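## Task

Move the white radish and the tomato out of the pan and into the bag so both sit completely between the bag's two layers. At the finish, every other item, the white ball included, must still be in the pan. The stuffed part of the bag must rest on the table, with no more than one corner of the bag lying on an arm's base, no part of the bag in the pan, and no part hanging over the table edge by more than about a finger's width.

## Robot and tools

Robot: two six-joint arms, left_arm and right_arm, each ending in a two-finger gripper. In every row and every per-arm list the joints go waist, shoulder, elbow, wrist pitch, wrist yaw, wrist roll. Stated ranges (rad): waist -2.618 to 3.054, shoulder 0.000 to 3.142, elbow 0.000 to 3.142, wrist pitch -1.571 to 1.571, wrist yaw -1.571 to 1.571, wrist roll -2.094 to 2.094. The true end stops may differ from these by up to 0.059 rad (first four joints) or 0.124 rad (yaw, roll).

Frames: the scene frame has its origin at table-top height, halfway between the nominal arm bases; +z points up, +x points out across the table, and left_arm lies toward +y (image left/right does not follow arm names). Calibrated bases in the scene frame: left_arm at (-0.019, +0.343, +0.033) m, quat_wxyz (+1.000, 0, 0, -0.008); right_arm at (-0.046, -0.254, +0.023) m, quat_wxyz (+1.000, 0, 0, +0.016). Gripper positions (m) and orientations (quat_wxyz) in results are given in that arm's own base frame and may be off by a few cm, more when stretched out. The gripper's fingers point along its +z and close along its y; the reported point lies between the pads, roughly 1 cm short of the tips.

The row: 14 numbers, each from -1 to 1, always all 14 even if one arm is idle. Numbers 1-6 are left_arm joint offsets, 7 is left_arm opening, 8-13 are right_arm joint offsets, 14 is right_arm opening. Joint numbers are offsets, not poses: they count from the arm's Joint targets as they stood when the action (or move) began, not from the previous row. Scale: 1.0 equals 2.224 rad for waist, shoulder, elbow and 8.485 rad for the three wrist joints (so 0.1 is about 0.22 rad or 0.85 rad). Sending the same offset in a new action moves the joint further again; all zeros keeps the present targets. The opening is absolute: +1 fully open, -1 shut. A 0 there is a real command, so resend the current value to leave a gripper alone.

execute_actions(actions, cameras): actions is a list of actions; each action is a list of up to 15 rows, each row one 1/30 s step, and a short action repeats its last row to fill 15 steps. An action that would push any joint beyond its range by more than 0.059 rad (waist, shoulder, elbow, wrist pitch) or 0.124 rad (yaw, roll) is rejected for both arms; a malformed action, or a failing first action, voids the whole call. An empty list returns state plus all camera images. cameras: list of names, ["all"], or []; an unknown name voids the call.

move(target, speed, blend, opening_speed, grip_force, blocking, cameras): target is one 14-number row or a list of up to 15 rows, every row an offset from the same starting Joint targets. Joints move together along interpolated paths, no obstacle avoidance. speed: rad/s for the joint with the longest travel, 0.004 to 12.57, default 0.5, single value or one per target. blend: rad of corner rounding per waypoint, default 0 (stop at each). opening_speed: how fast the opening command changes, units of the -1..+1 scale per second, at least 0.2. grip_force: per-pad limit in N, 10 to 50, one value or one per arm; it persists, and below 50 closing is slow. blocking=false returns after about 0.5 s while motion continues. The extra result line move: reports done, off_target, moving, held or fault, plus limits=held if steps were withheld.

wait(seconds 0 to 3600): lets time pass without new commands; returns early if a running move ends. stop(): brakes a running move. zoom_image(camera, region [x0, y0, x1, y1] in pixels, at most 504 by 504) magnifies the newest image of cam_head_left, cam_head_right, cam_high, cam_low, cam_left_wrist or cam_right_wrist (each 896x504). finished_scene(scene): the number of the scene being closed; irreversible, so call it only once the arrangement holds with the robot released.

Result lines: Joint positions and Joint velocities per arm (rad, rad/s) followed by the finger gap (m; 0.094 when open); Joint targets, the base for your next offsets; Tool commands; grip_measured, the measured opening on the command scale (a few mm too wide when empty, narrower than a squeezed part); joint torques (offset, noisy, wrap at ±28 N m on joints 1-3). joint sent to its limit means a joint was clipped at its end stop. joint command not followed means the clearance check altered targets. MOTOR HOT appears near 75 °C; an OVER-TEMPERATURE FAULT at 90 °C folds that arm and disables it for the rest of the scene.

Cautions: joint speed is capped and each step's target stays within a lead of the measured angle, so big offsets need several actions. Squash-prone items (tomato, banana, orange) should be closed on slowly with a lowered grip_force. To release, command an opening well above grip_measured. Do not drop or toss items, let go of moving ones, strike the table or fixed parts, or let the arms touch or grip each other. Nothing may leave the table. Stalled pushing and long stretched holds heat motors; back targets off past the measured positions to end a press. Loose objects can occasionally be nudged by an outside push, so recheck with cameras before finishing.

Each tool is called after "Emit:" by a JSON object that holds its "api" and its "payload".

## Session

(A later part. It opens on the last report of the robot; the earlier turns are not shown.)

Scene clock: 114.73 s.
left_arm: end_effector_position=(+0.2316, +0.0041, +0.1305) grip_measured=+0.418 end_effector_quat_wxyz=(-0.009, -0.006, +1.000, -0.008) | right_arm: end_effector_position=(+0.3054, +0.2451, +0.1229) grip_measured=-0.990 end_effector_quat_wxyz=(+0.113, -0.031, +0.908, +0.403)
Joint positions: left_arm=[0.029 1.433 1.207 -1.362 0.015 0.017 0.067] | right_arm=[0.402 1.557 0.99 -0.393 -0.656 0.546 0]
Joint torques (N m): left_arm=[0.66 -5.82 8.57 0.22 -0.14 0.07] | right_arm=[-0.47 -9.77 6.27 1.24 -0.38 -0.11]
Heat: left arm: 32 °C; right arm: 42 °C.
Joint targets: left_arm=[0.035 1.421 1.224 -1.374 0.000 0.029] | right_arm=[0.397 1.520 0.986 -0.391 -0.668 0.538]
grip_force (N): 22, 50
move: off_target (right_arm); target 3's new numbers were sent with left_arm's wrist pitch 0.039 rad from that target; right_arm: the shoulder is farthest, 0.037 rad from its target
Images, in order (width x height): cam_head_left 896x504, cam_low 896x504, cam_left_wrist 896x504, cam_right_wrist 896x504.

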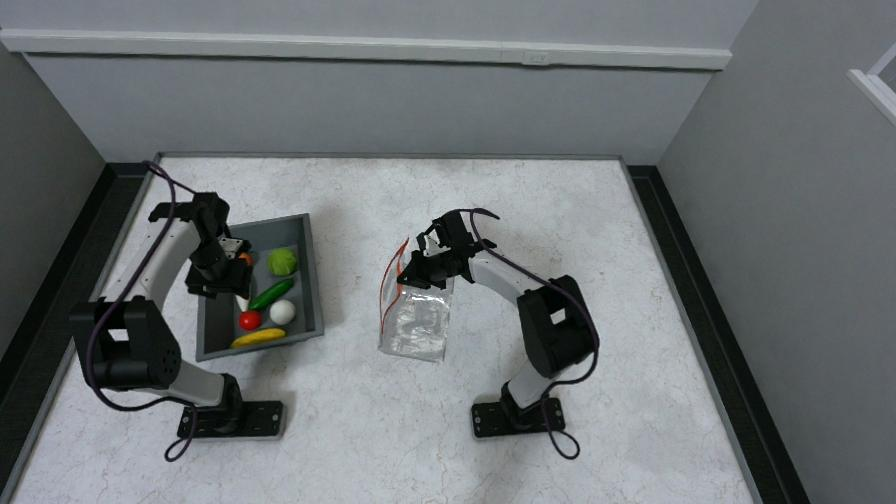

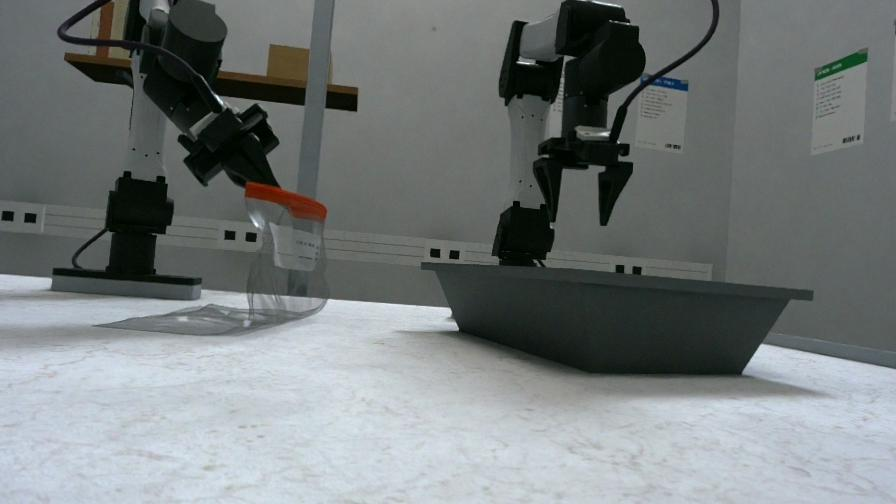

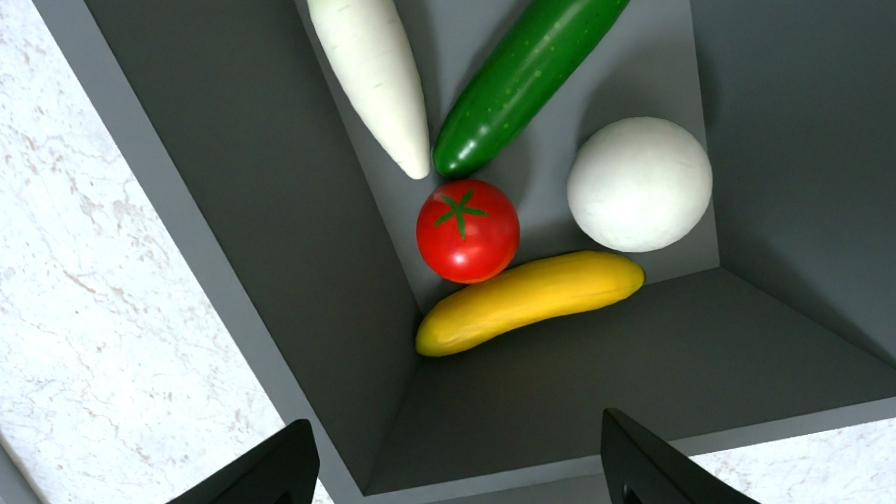

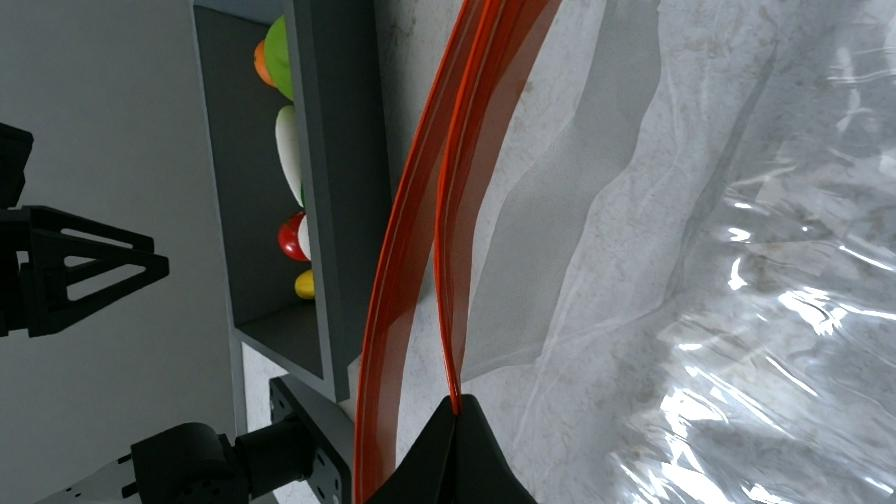

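Emit:
{"api": "move", "payload": {"target": [-0.3647,0.1407,0.1349,0.0451,0.0405,-0.1042,-1,0,0,0,0,0,0,-1], "speed": 0.7, "grip_force": 50, "cameras": ["cam_left_wrist","cam_head_left","cam_low","cam_right_wrist"]}}

Emit:
{"api": "zoom_image", "payload": {"camera": "cam_head_left", "region": [330, 190, 500, 370]}}

Emit:
{"api": "zoom_image", "payload": {"camera": "cam_low", "region": [200, 100, 410, 280]}}

Scene clock: 118.13 s.
left_arm: end_effector_position=(+0.2404, -0.3165, +0.1564) grip_measured=-0.985 end_effector_quat_wxyz=(+0.003, -0.001, +0.972, -0.237) | right_arm: end_effector_position=(+0.3054, +0.2451, +0.1229) grip_measured=-0.990 end_effector_quat_wxyz=(+0.113, -0.031, +0.908, +0.403)
Joint positions: left_arm=[-0.78 1.718 1.5 -1 0.328 -0.842 0.001] | right_arm=[0.402 1.557 0.99 -0.393 -0.656 0.546 0]
Joint torques (N m): left_arm=[0.49 -6.76 9.94 1.27 0.27 -0.12] | right_arm=[-0.47 -9.76 6.26 1.24 -0.39 -0.09]
Heat: left arm: 33 °C; right arm: 42 °C.
Joint targets: left_arm=[-0.776 1.734 1.524 -0.992 0.344 -0.855] | right_arm=[0.397 1.520 0.986 -0.391 -0.668 0.538]
move: done
Images, in order (width x height): cam_head_left 896x504, cam_low 896x504, cam_left_wrist 896x504, cam_right_wrist 896x504.

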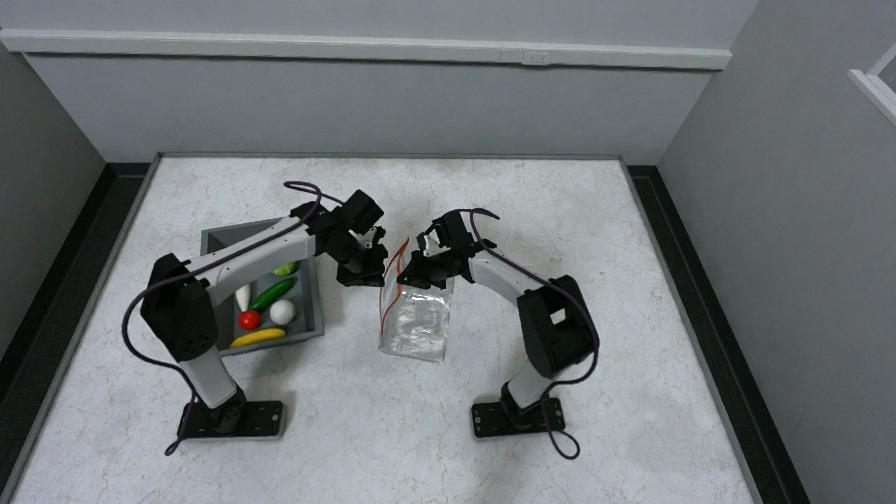

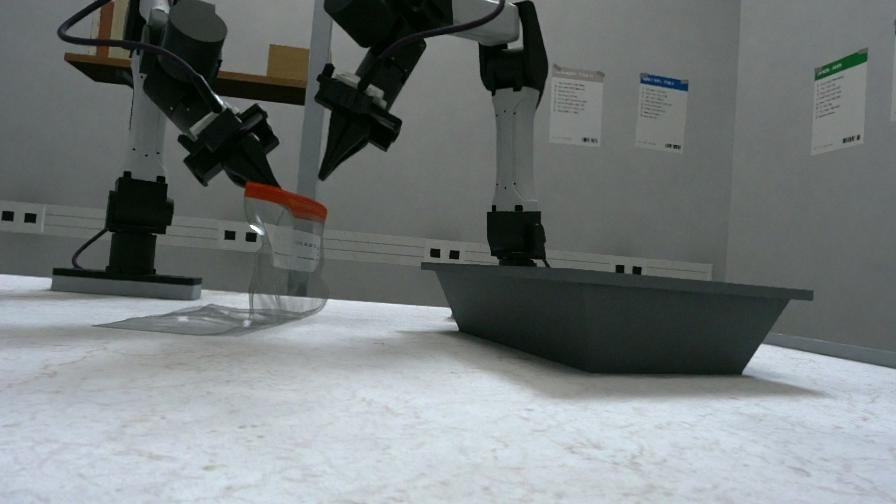

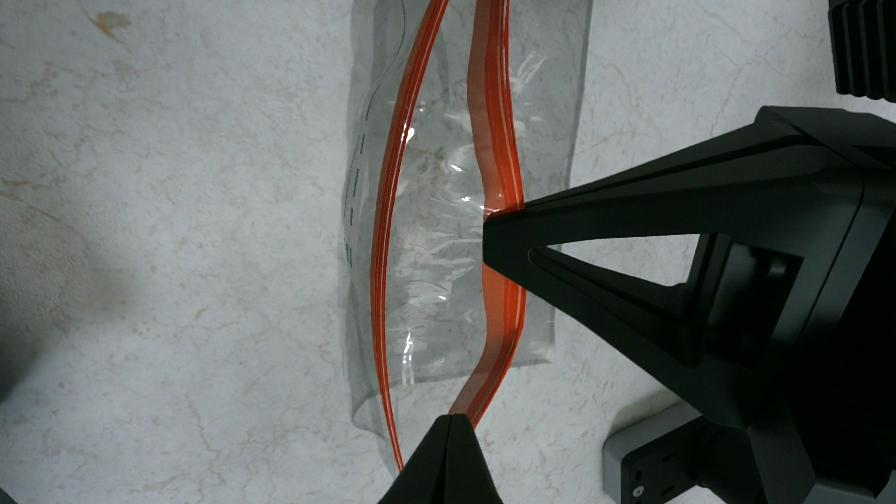

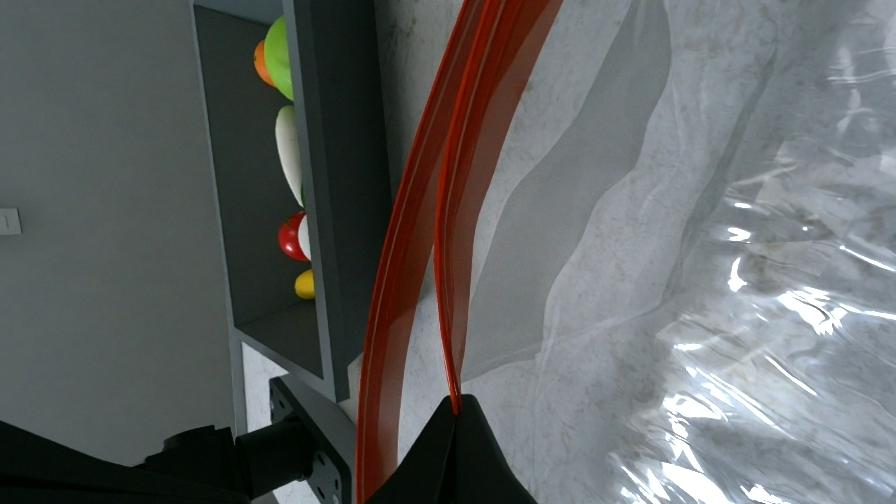

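Scaled by 2.800 from the camera's image (finer frame: 1280x720).

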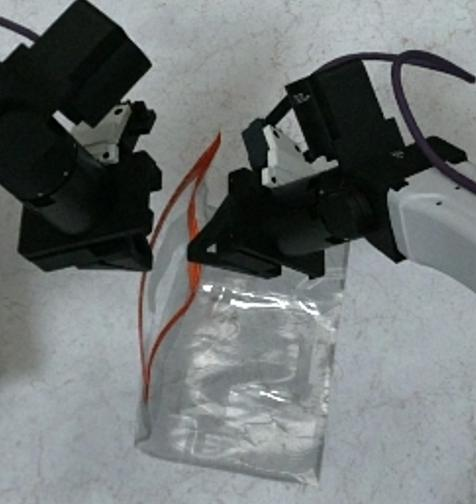

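Scaled by 2.400 from the camera's image (finer frame: 1280x720).

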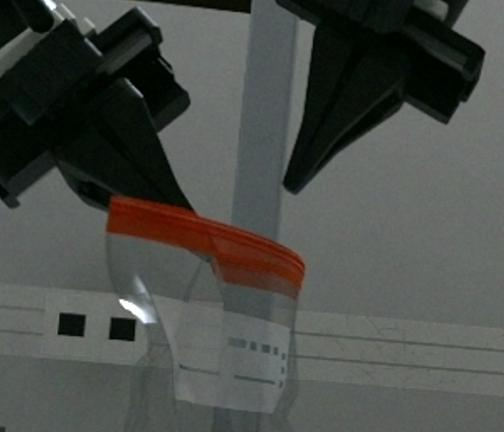

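Emit:
{"api": "move", "payload": {"target": [[-0.0133,0.0175,0.0201,0.0007,-0.0014,-0.0038,-1,0,0,0,0,0,0,-1],[-0.0133,0.0231,-0.0623,0.0238,-0.0014,-0.0038,-1,0,0,0,0,0,0,-1]], "speed": 0.3, "blend": 0.01, "cameras": ["cam_left_wrist","cam_head_left","cam_low","cam_right_wrist"]}}

Emit:
{"api": "zoom_image", "payload": {"camera": "cam_low", "region": [200, 100, 410, 280]}}

Scene clock: 121.03 s.
left_arm: end_effector_position=(+0.2480, -0.3372, +0.1184) grip_measured=-0.985 end_effector_quat_wxyz=(+0.011, -0.003, +0.968, -0.252) | right_arm: end_effector_position=(+0.3054, +0.2451, +0.1229) grip_measured=-0.990 end_effector_quat_wxyz=(+0.113, -0.031, +0.908, +0.403)
Joint positions: left_arm=[-0.802 1.77 1.395 -0.798 0.328 -0.875 0.001] | right_arm=[0.402 1.557 0.99 -0.393 -0.656 0.546 0]
Joint torques (N m): left_arm=[-0.1 -7.25 6.56 1.36 0.15 -0.12] | right_arm=[-0.49 -9.76 6.28 1.24 -0.39 -0.09]
Heat: left arm: 33 °C; right arm: 42 °C.
Joint targets: left_arm=[-0.806 1.785 1.385 -0.790 0.332 -0.887] | right_arm=[0.397 1.520 0.986 -0.391 -0.668 0.538]
move: done
Images, in order (width x height): cam_head_left 896x504, cam_low 896x504, cam_left_wrist 896x504, cam_right_wrist 896x504.

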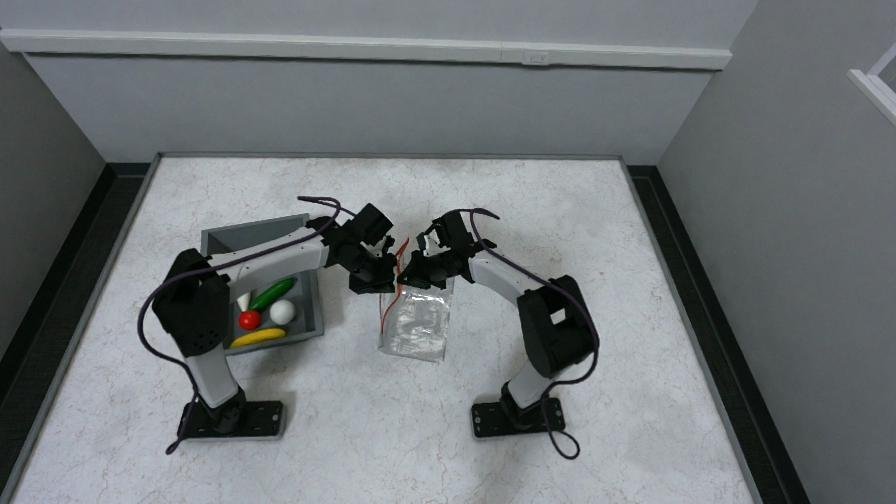

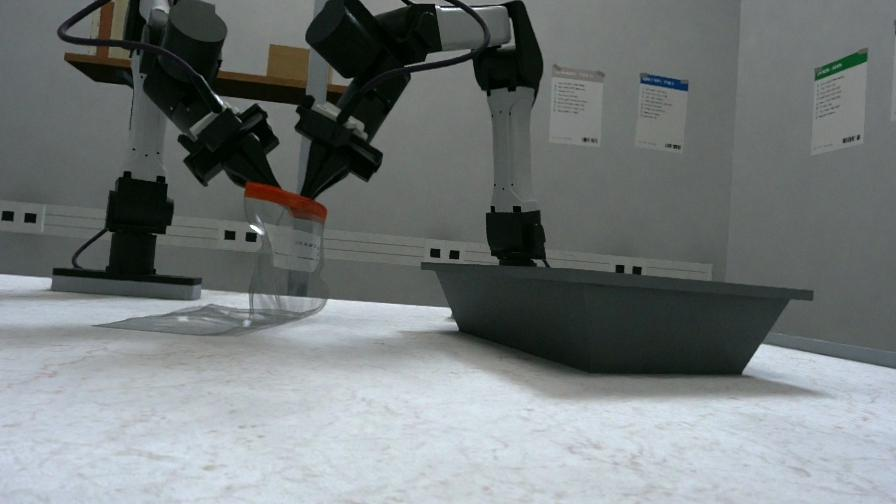

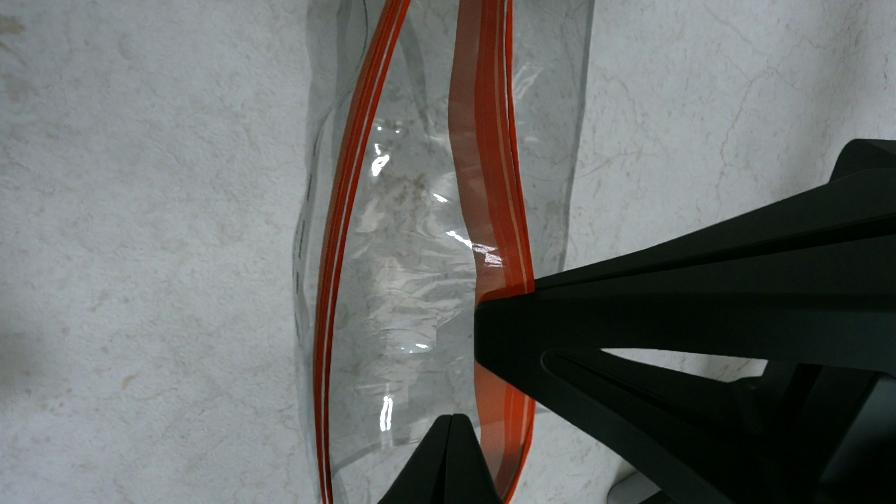

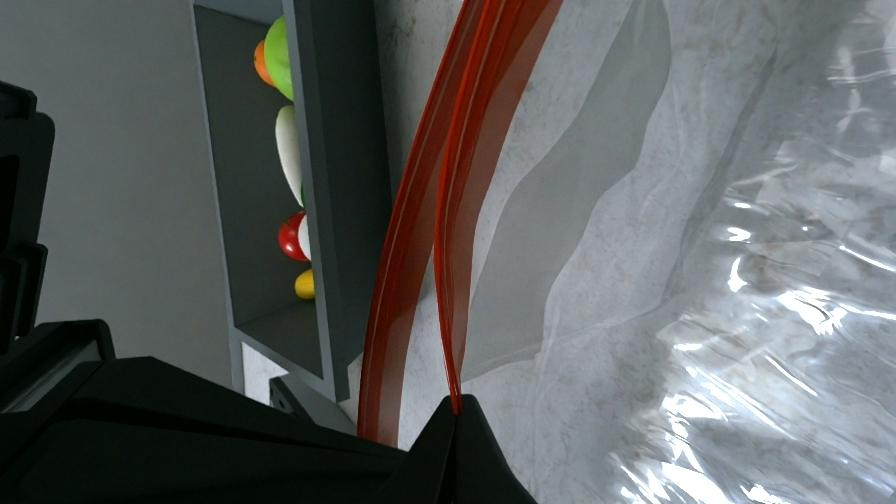

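Scaled by 2.400 from the camera's image (finer frame: 1280x720).

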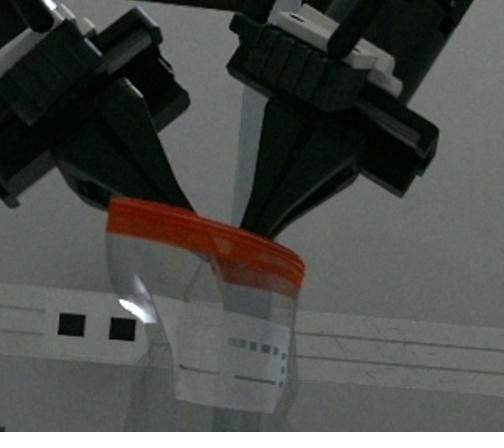

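Emit:
{"api": "move", "payload": {"target": [[-0.0133,-0.0077,-0.0537,0.0131,-0.0013,-0.0035,-1,0,0,0,0,0,0,-1],[-0.0133,-0.0077,-0.0537,0.0131,-0.0013,-0.0035,0.1,0,0,0,0,0,0,-1]], "speed": 0.3, "opening_speed": 1.0, "cameras": ["cam_left_wrist","cam_head_left","cam_low","cam_right_wrist"]}}

Emit:
{"api": "zoom_image", "payload": {"camera": "cam_low", "region": [200, 100, 410, 280]}}

Emit:
{"api": "zoom_image", "payload": {"camera": "cam_head_left", "region": [330, 190, 500, 370]}}

Scene clock: 123.97 s.
left_arm: end_effector_position=(+0.2330, -0.3380, +0.0877) grip_measured=+0.098 end_effector_quat_wxyz=(+0.001, -0.004, +0.969, -0.248) | right_arm: end_effector_position=(+0.3053, +0.2442, +0.1225) grip_measured=-0.990 end_effector_quat_wxyz=(+0.112, -0.030, +0.908, +0.403)
Joint positions: left_arm=[-0.831 1.77 1.276 -0.689 0.326 -0.905 0.052] | right_arm=[0.4 1.557 0.99 -0.396 -0.656 0.545 0]
Joint torques (N m): left_arm=[-0.17 -8.44 6.53 1.38 0.07 -0.13] | right_arm=[-0.25 -9.66 6.41 1.27 -0.38 -0.09]
Heat: left arm: 32 °C; right arm: 43 °C.
Joint targets: left_arm=[-0.836 1.768 1.265 -0.678 0.321 -0.917] | right_arm=[0.397 1.520 0.986 -0.391 -0.668 0.538]
move: done
Images, in order (width x height): cam_head_left 896x504, cam_low 896x504, cam_left_wrist 896x504, cam_right_wrist 896x504.

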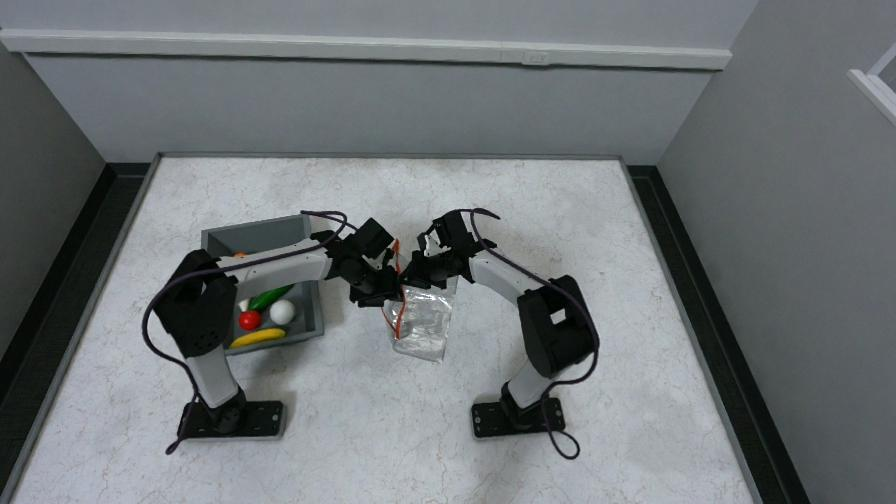

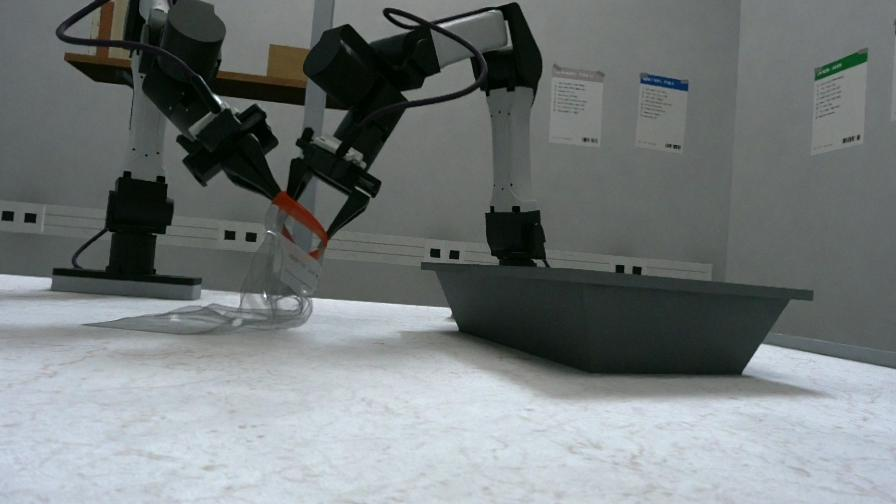

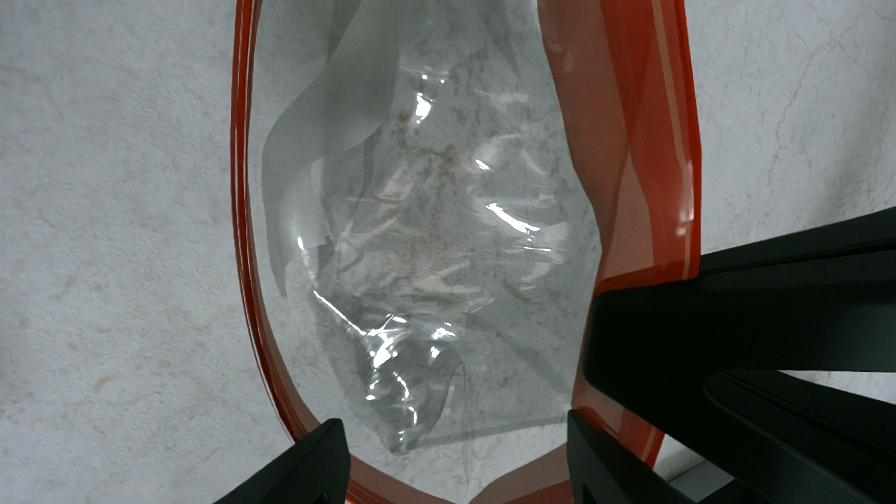

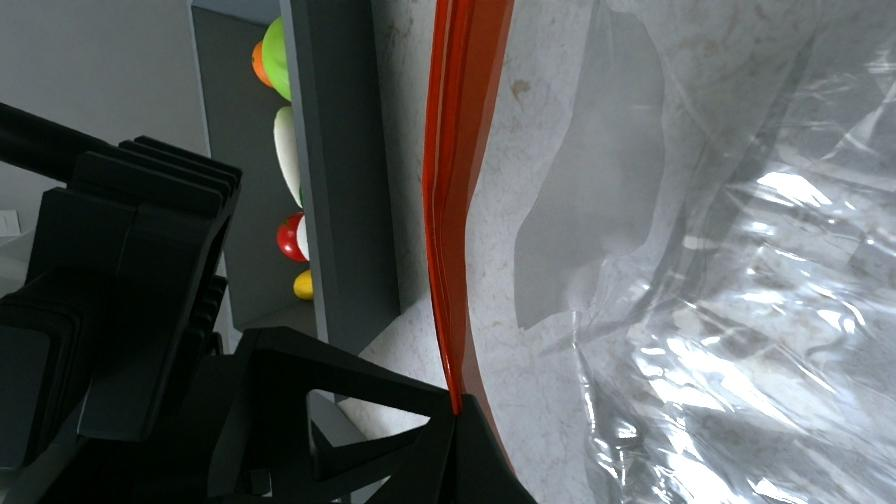

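Scaled by 2.400 from the camera's image (finer frame: 1280x720).

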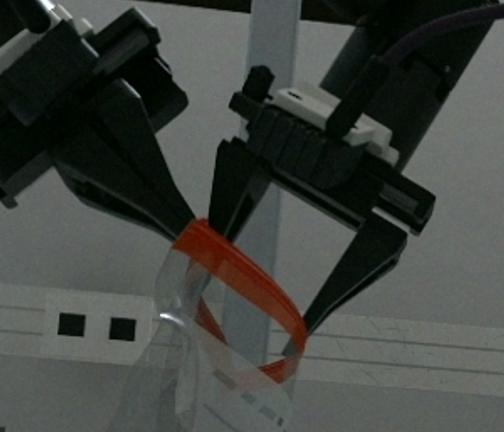

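Scaled by 2.800 from the camera's image (finer frame: 1280x720).

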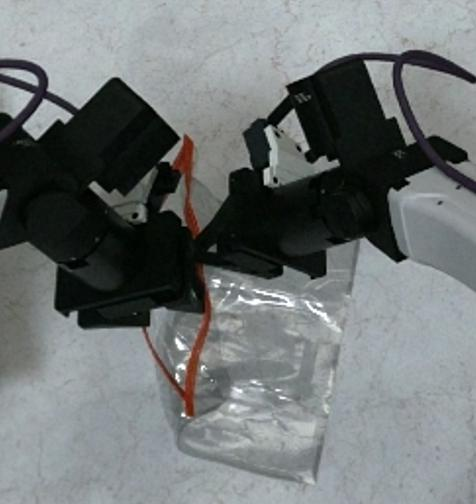

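Emit:
{"api": "move", "payload": {"target": [[0,0,0,0,0,0,0.1,0,0,0,0,0,0,-0.6],[0,0,0,0,0,0,0.1,-0.0605,-0.045,0.0328,-0.0325,-0.0085,-0.0173,-0.6],[0,0,0,0,0,0,0.45,-0.0605,-0.045,0.0328,-0.0325,-0.0085,-0.0173,-1]], "speed": 0.3, "opening_speed": 1.0, "cameras": ["cam_left_wrist","cam_head_left","cam_low","cam_right_wrist"]}}

Emit:
{"api": "zoom_image", "payload": {"camera": "cam_low", "region": [200, 100, 410, 280]}}

Emit:
{"api": "zoom_image", "payload": {"camera": "cam_head_left", "region": [330, 190, 500, 370]}}

Scene clock: 129.77 s.
left_arm: end_effector_position=(+0.2334, -0.3384, +0.0879) grip_measured=+0.448 end_effector_quat_wxyz=(+0.002, -0.004, +0.969, -0.249) | right_arm: end_effector_position=(+0.2890, +0.1994, +0.1506) grip_measured=-0.991 end_effector_quat_wxyz=(+0.099, -0.026, +0.911, +0.400)
Joint positions: left_arm=[-0.831 1.77 1.276 -0.686 0.326 -0.905 0.068] | right_arm=[0.268 1.449 1.031 -0.666 -0.728 0.399 0]
Joint torques (N m): left_arm=[-0.17 -8.51 6.5 1.34 0.07 -0.12] | right_arm=[-0.5 -8.14 9.39 1.04 -0.44 -0.09]
Heat: left arm: 33 °C; right arm: 42 °C.
Joint targets: left_arm=[-0.836 1.768 1.265 -0.679 0.321 -0.917] | right_arm=[0.262 1.419 1.059 -0.666 -0.740 0.391]
move: done
Images, in order (width x height): cam_head_left 896x504, cam_low 896x504, cam_left_wrist 896x504, cam_right_wrist 896x504.

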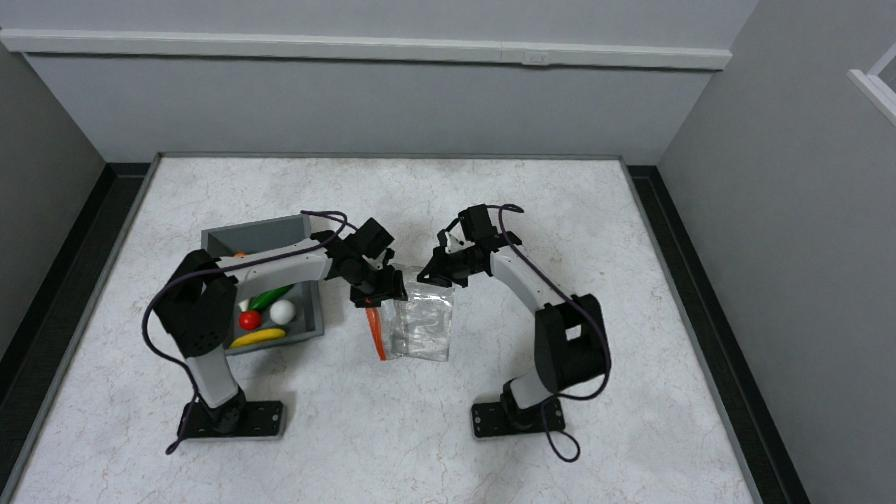

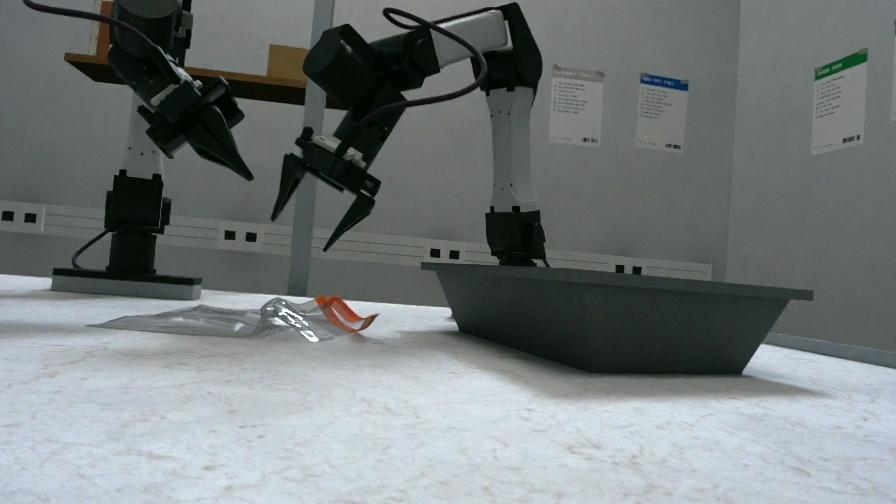

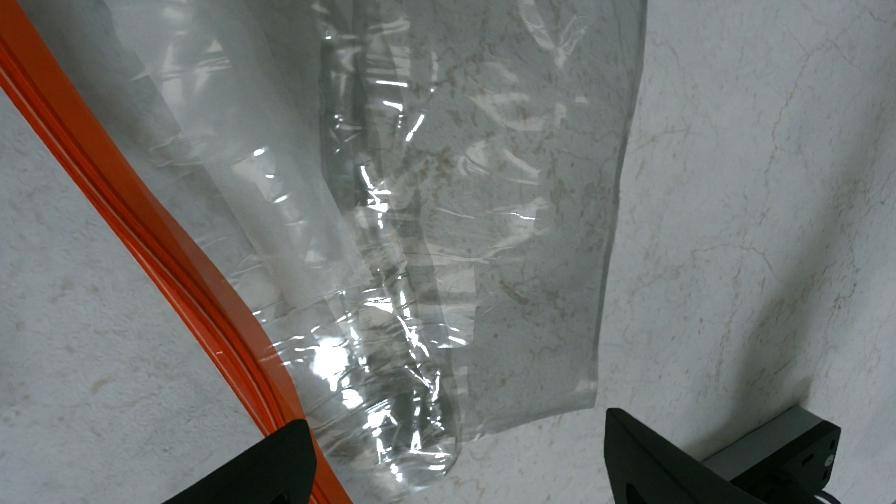

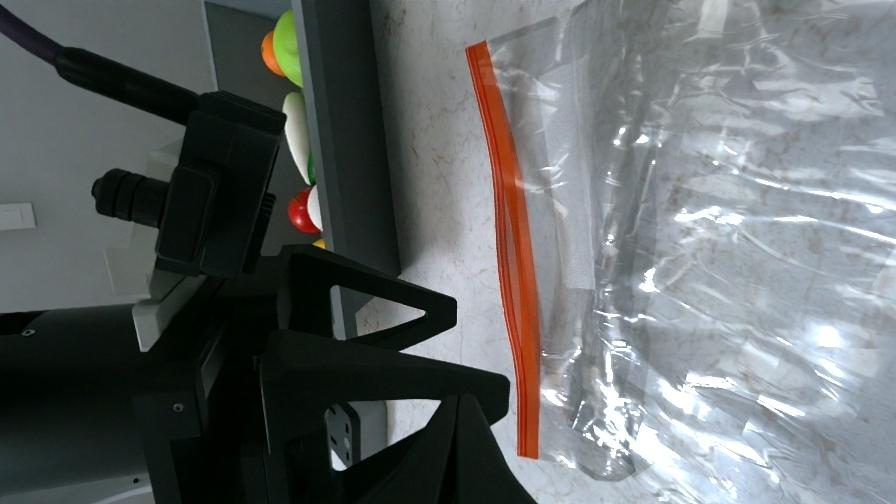

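Scaled by 2.400 from the camera's image (finer frame: 1280x720).

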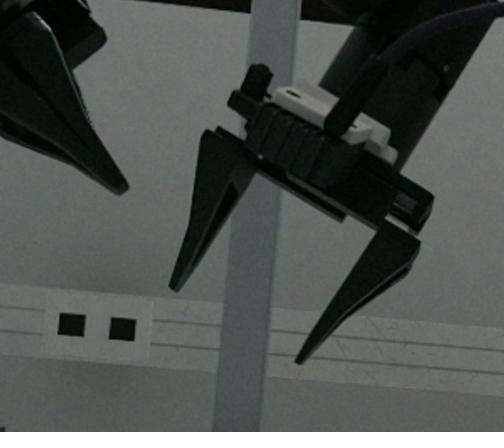

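Scaled by 2.800 from the camera's image (finer frame: 1280x720).

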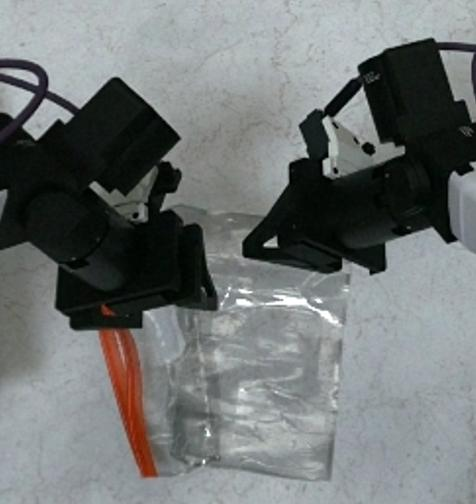

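Emit:
{"api": "zoom_image", "payload": {"camera": "cam_right_wrist", "region": [380, 20, 660, 500]}}

Emit:
{"api": "zoom_image", "payload": {"camera": "cam_low", "region": [250, 260, 400, 360]}}

Scaled by 1.050 from the camera's image (finer frame: 1280x720).

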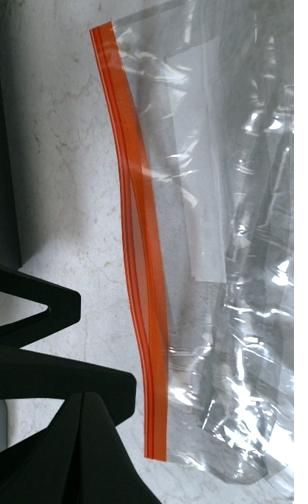

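Scaled by 3.360 from the camera's image (finer frame: 1280x720).

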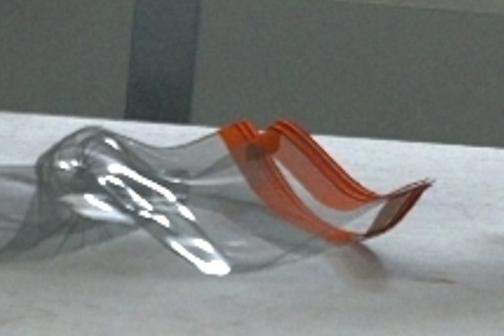

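Emit:
{"api": "move", "payload": {"target": [[0.3916,-0.156,-0.0184,-0.082,-0.0378,0.1115,0.42,0,0,0,0,0,0,-1],[0.3916,-0.156,-0.0184,-0.082,-0.0378,0.1115,0.42,0.2448,0.3678,0.4303,-0.0804,0.0872,0.0178,0.45]], "speed": 1.0, "blend": 0.15, "cameras": ["cam_head_left","cam_low","cam_right_wrist"]}}

Emit:
{"api": "zoom_image", "payload": {"camera": "cam_low", "region": [250, 220, 420, 360]}}

Emit:
{"api": "zoom_image", "payload": {"camera": "cam_right_wrist", "region": [250, 100, 650, 500]}}

Scene clock: 134.40 s.
left_arm: end_effector_position=(+0.2387, +0.0044, +0.1374) grip_measured=+0.422 end_effector_quat_wxyz=(+0.005, -0.006, +1.000, -0.008) | right_arm: end_effector_position=(+0.2953, +0.3139, +0.0754) grip_measured=+0.449 end_effector_quat_wxyz=(-0.007, -0.138, +0.990, +0.001)
Joint positions: left_arm=[0.03 1.436 1.236 -1.362 0.016 0.017 0.067] | right_arm=[0.812 2.227 1.989 -1.343 -0.011 0.535 0.068]
Joint torques (N m): left_arm=[0.59 -6.01 5.81 0.3 -0.15 0.06] | right_arm=[-0.43 -10.39 8.54 0.18 0.1 0.12]
Heat: left arm: 33 °C; right arm: 42 °C.
Joint targets: left_arm=[0.035 1.421 1.224 -1.374 0.000 0.029] | right_arm=[0.807 2.237 2.016 -1.349 0.000 0.542]
move: done

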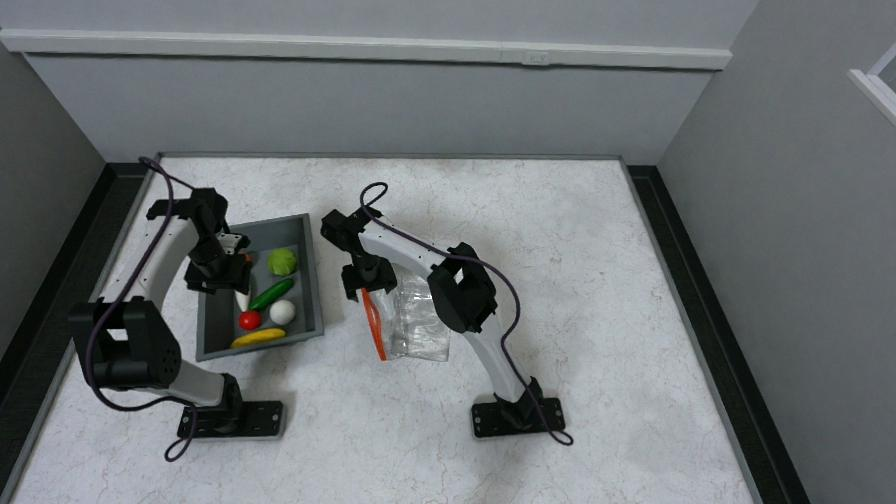

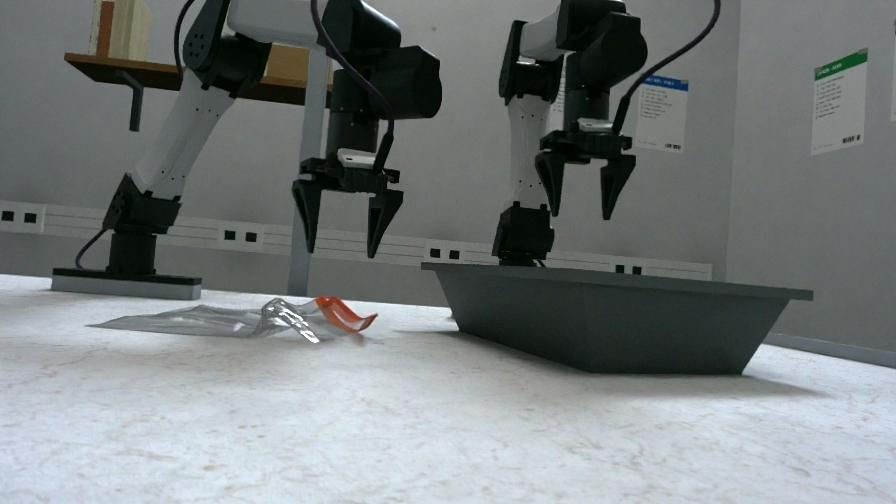

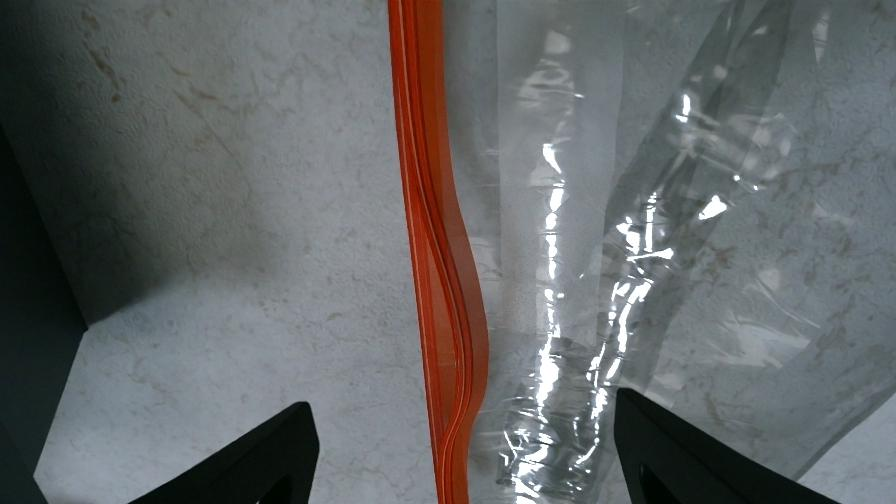

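Scaled by 2.965 from the camera's image (finer frame: 1280x720).

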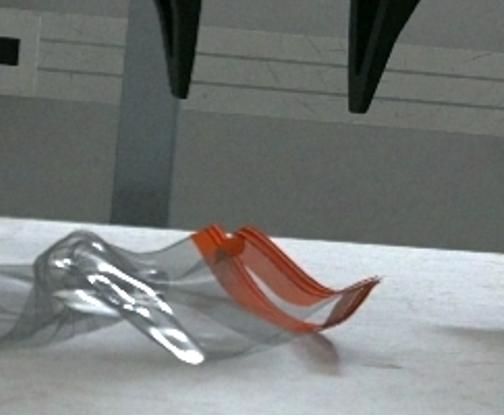

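Scaled by 1.260 from the camera's image (finer frame: 1280x720).

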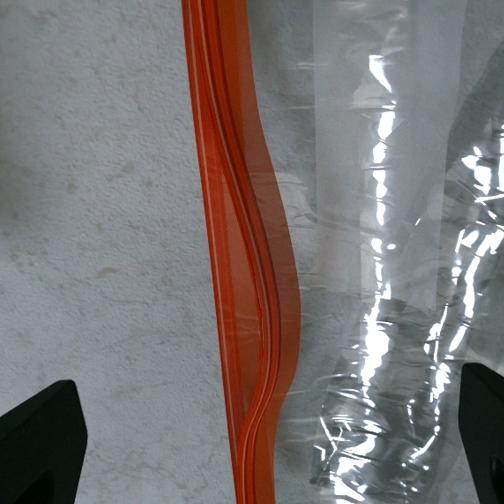

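Emit:
{"api": "move", "payload": {"target": [0,0,0,0,0,0,0.42,-0.0092,-0.0292,-0.1287,0.026,0,-0.0024,-0.15], "speed": 0.4, "cameras": ["cam_low","cam_right_wrist"]}}

Emit:
{"api": "zoom_image", "payload": {"camera": "cam_low", "region": [270, 250, 410, 350]}}

Emit:
{"api": "zoom_image", "payload": {"camera": "cam_right_wrist", "region": [300, 180, 620, 500]}}

Scene clock: 137.37 s.
left_arm: end_effector_position=(+0.2387, +0.0044, +0.1374) grip_measured=+0.422 end_effector_quat_wxyz=(+0.005, -0.006, +1.000, -0.008) | right_arm: end_effector_position=(+0.2865, +0.2928, +0.0117) grip_measured=-0.149 end_effector_quat_wxyz=(-0.028, -0.131, +0.991, -0.015)
Joint positions: left_arm=[0.03 1.436 1.236 -1.362 0.016 0.017 0.067] | right_arm=[0.792 2.227 1.732 -1.139 -0.011 0.529 0.04]
Joint torques (N m): left_arm=[0.61 -6.01 5.78 0.3 -0.14 0.06] | right_arm=[-0.5 -15.9 5.7 0.28 0.1 -0.03]
Heat: left arm: 32 °C; right arm: 43 °C.
Joint targets: left_arm=[0.035 1.421 1.224 -1.374 0.000 0.029] | right_arm=[0.786 2.172 1.730 -1.128 0.000 0.522]
move: off_target (right_arm); right_arm: the shoulder is farthest, 0.055 rad from its target

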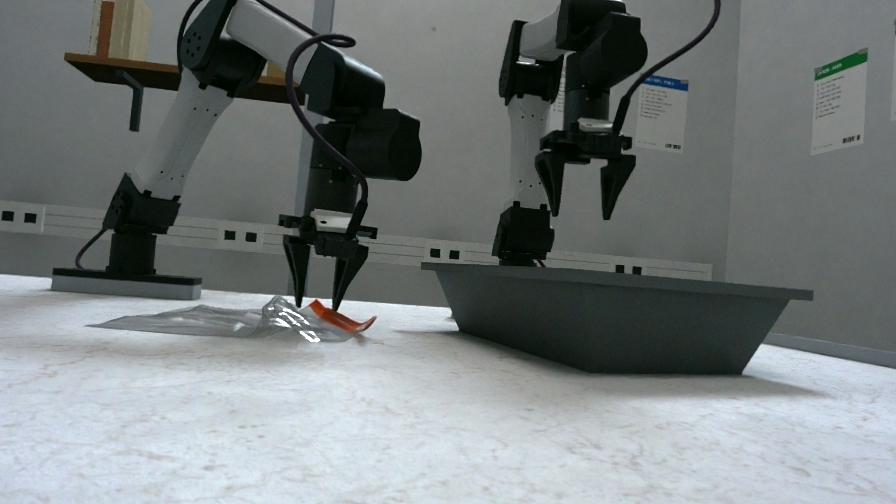

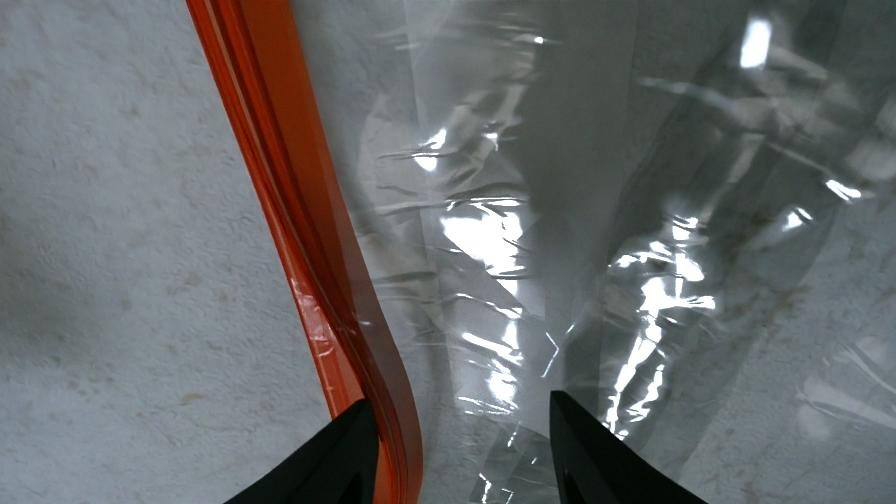

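Scaled by 3.600 from the camera's image (finer frame: 1280x720).

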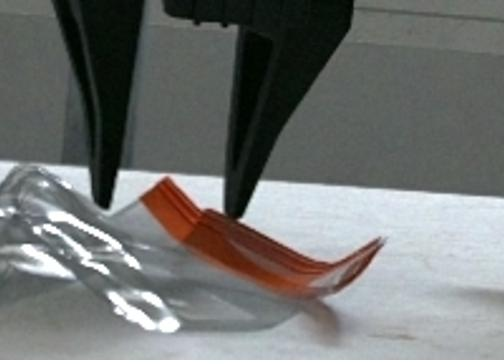

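Scaled by 1.575 from the camera's image (finer frame: 1280x720).

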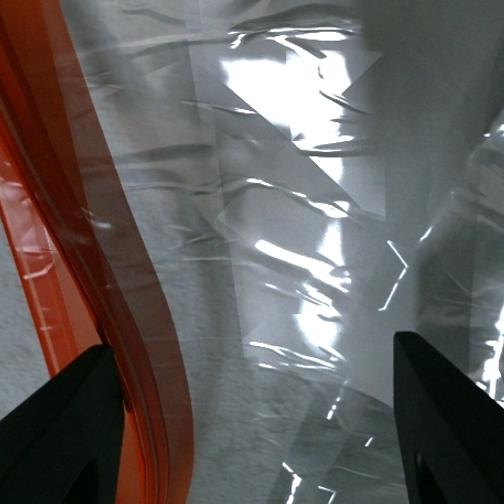

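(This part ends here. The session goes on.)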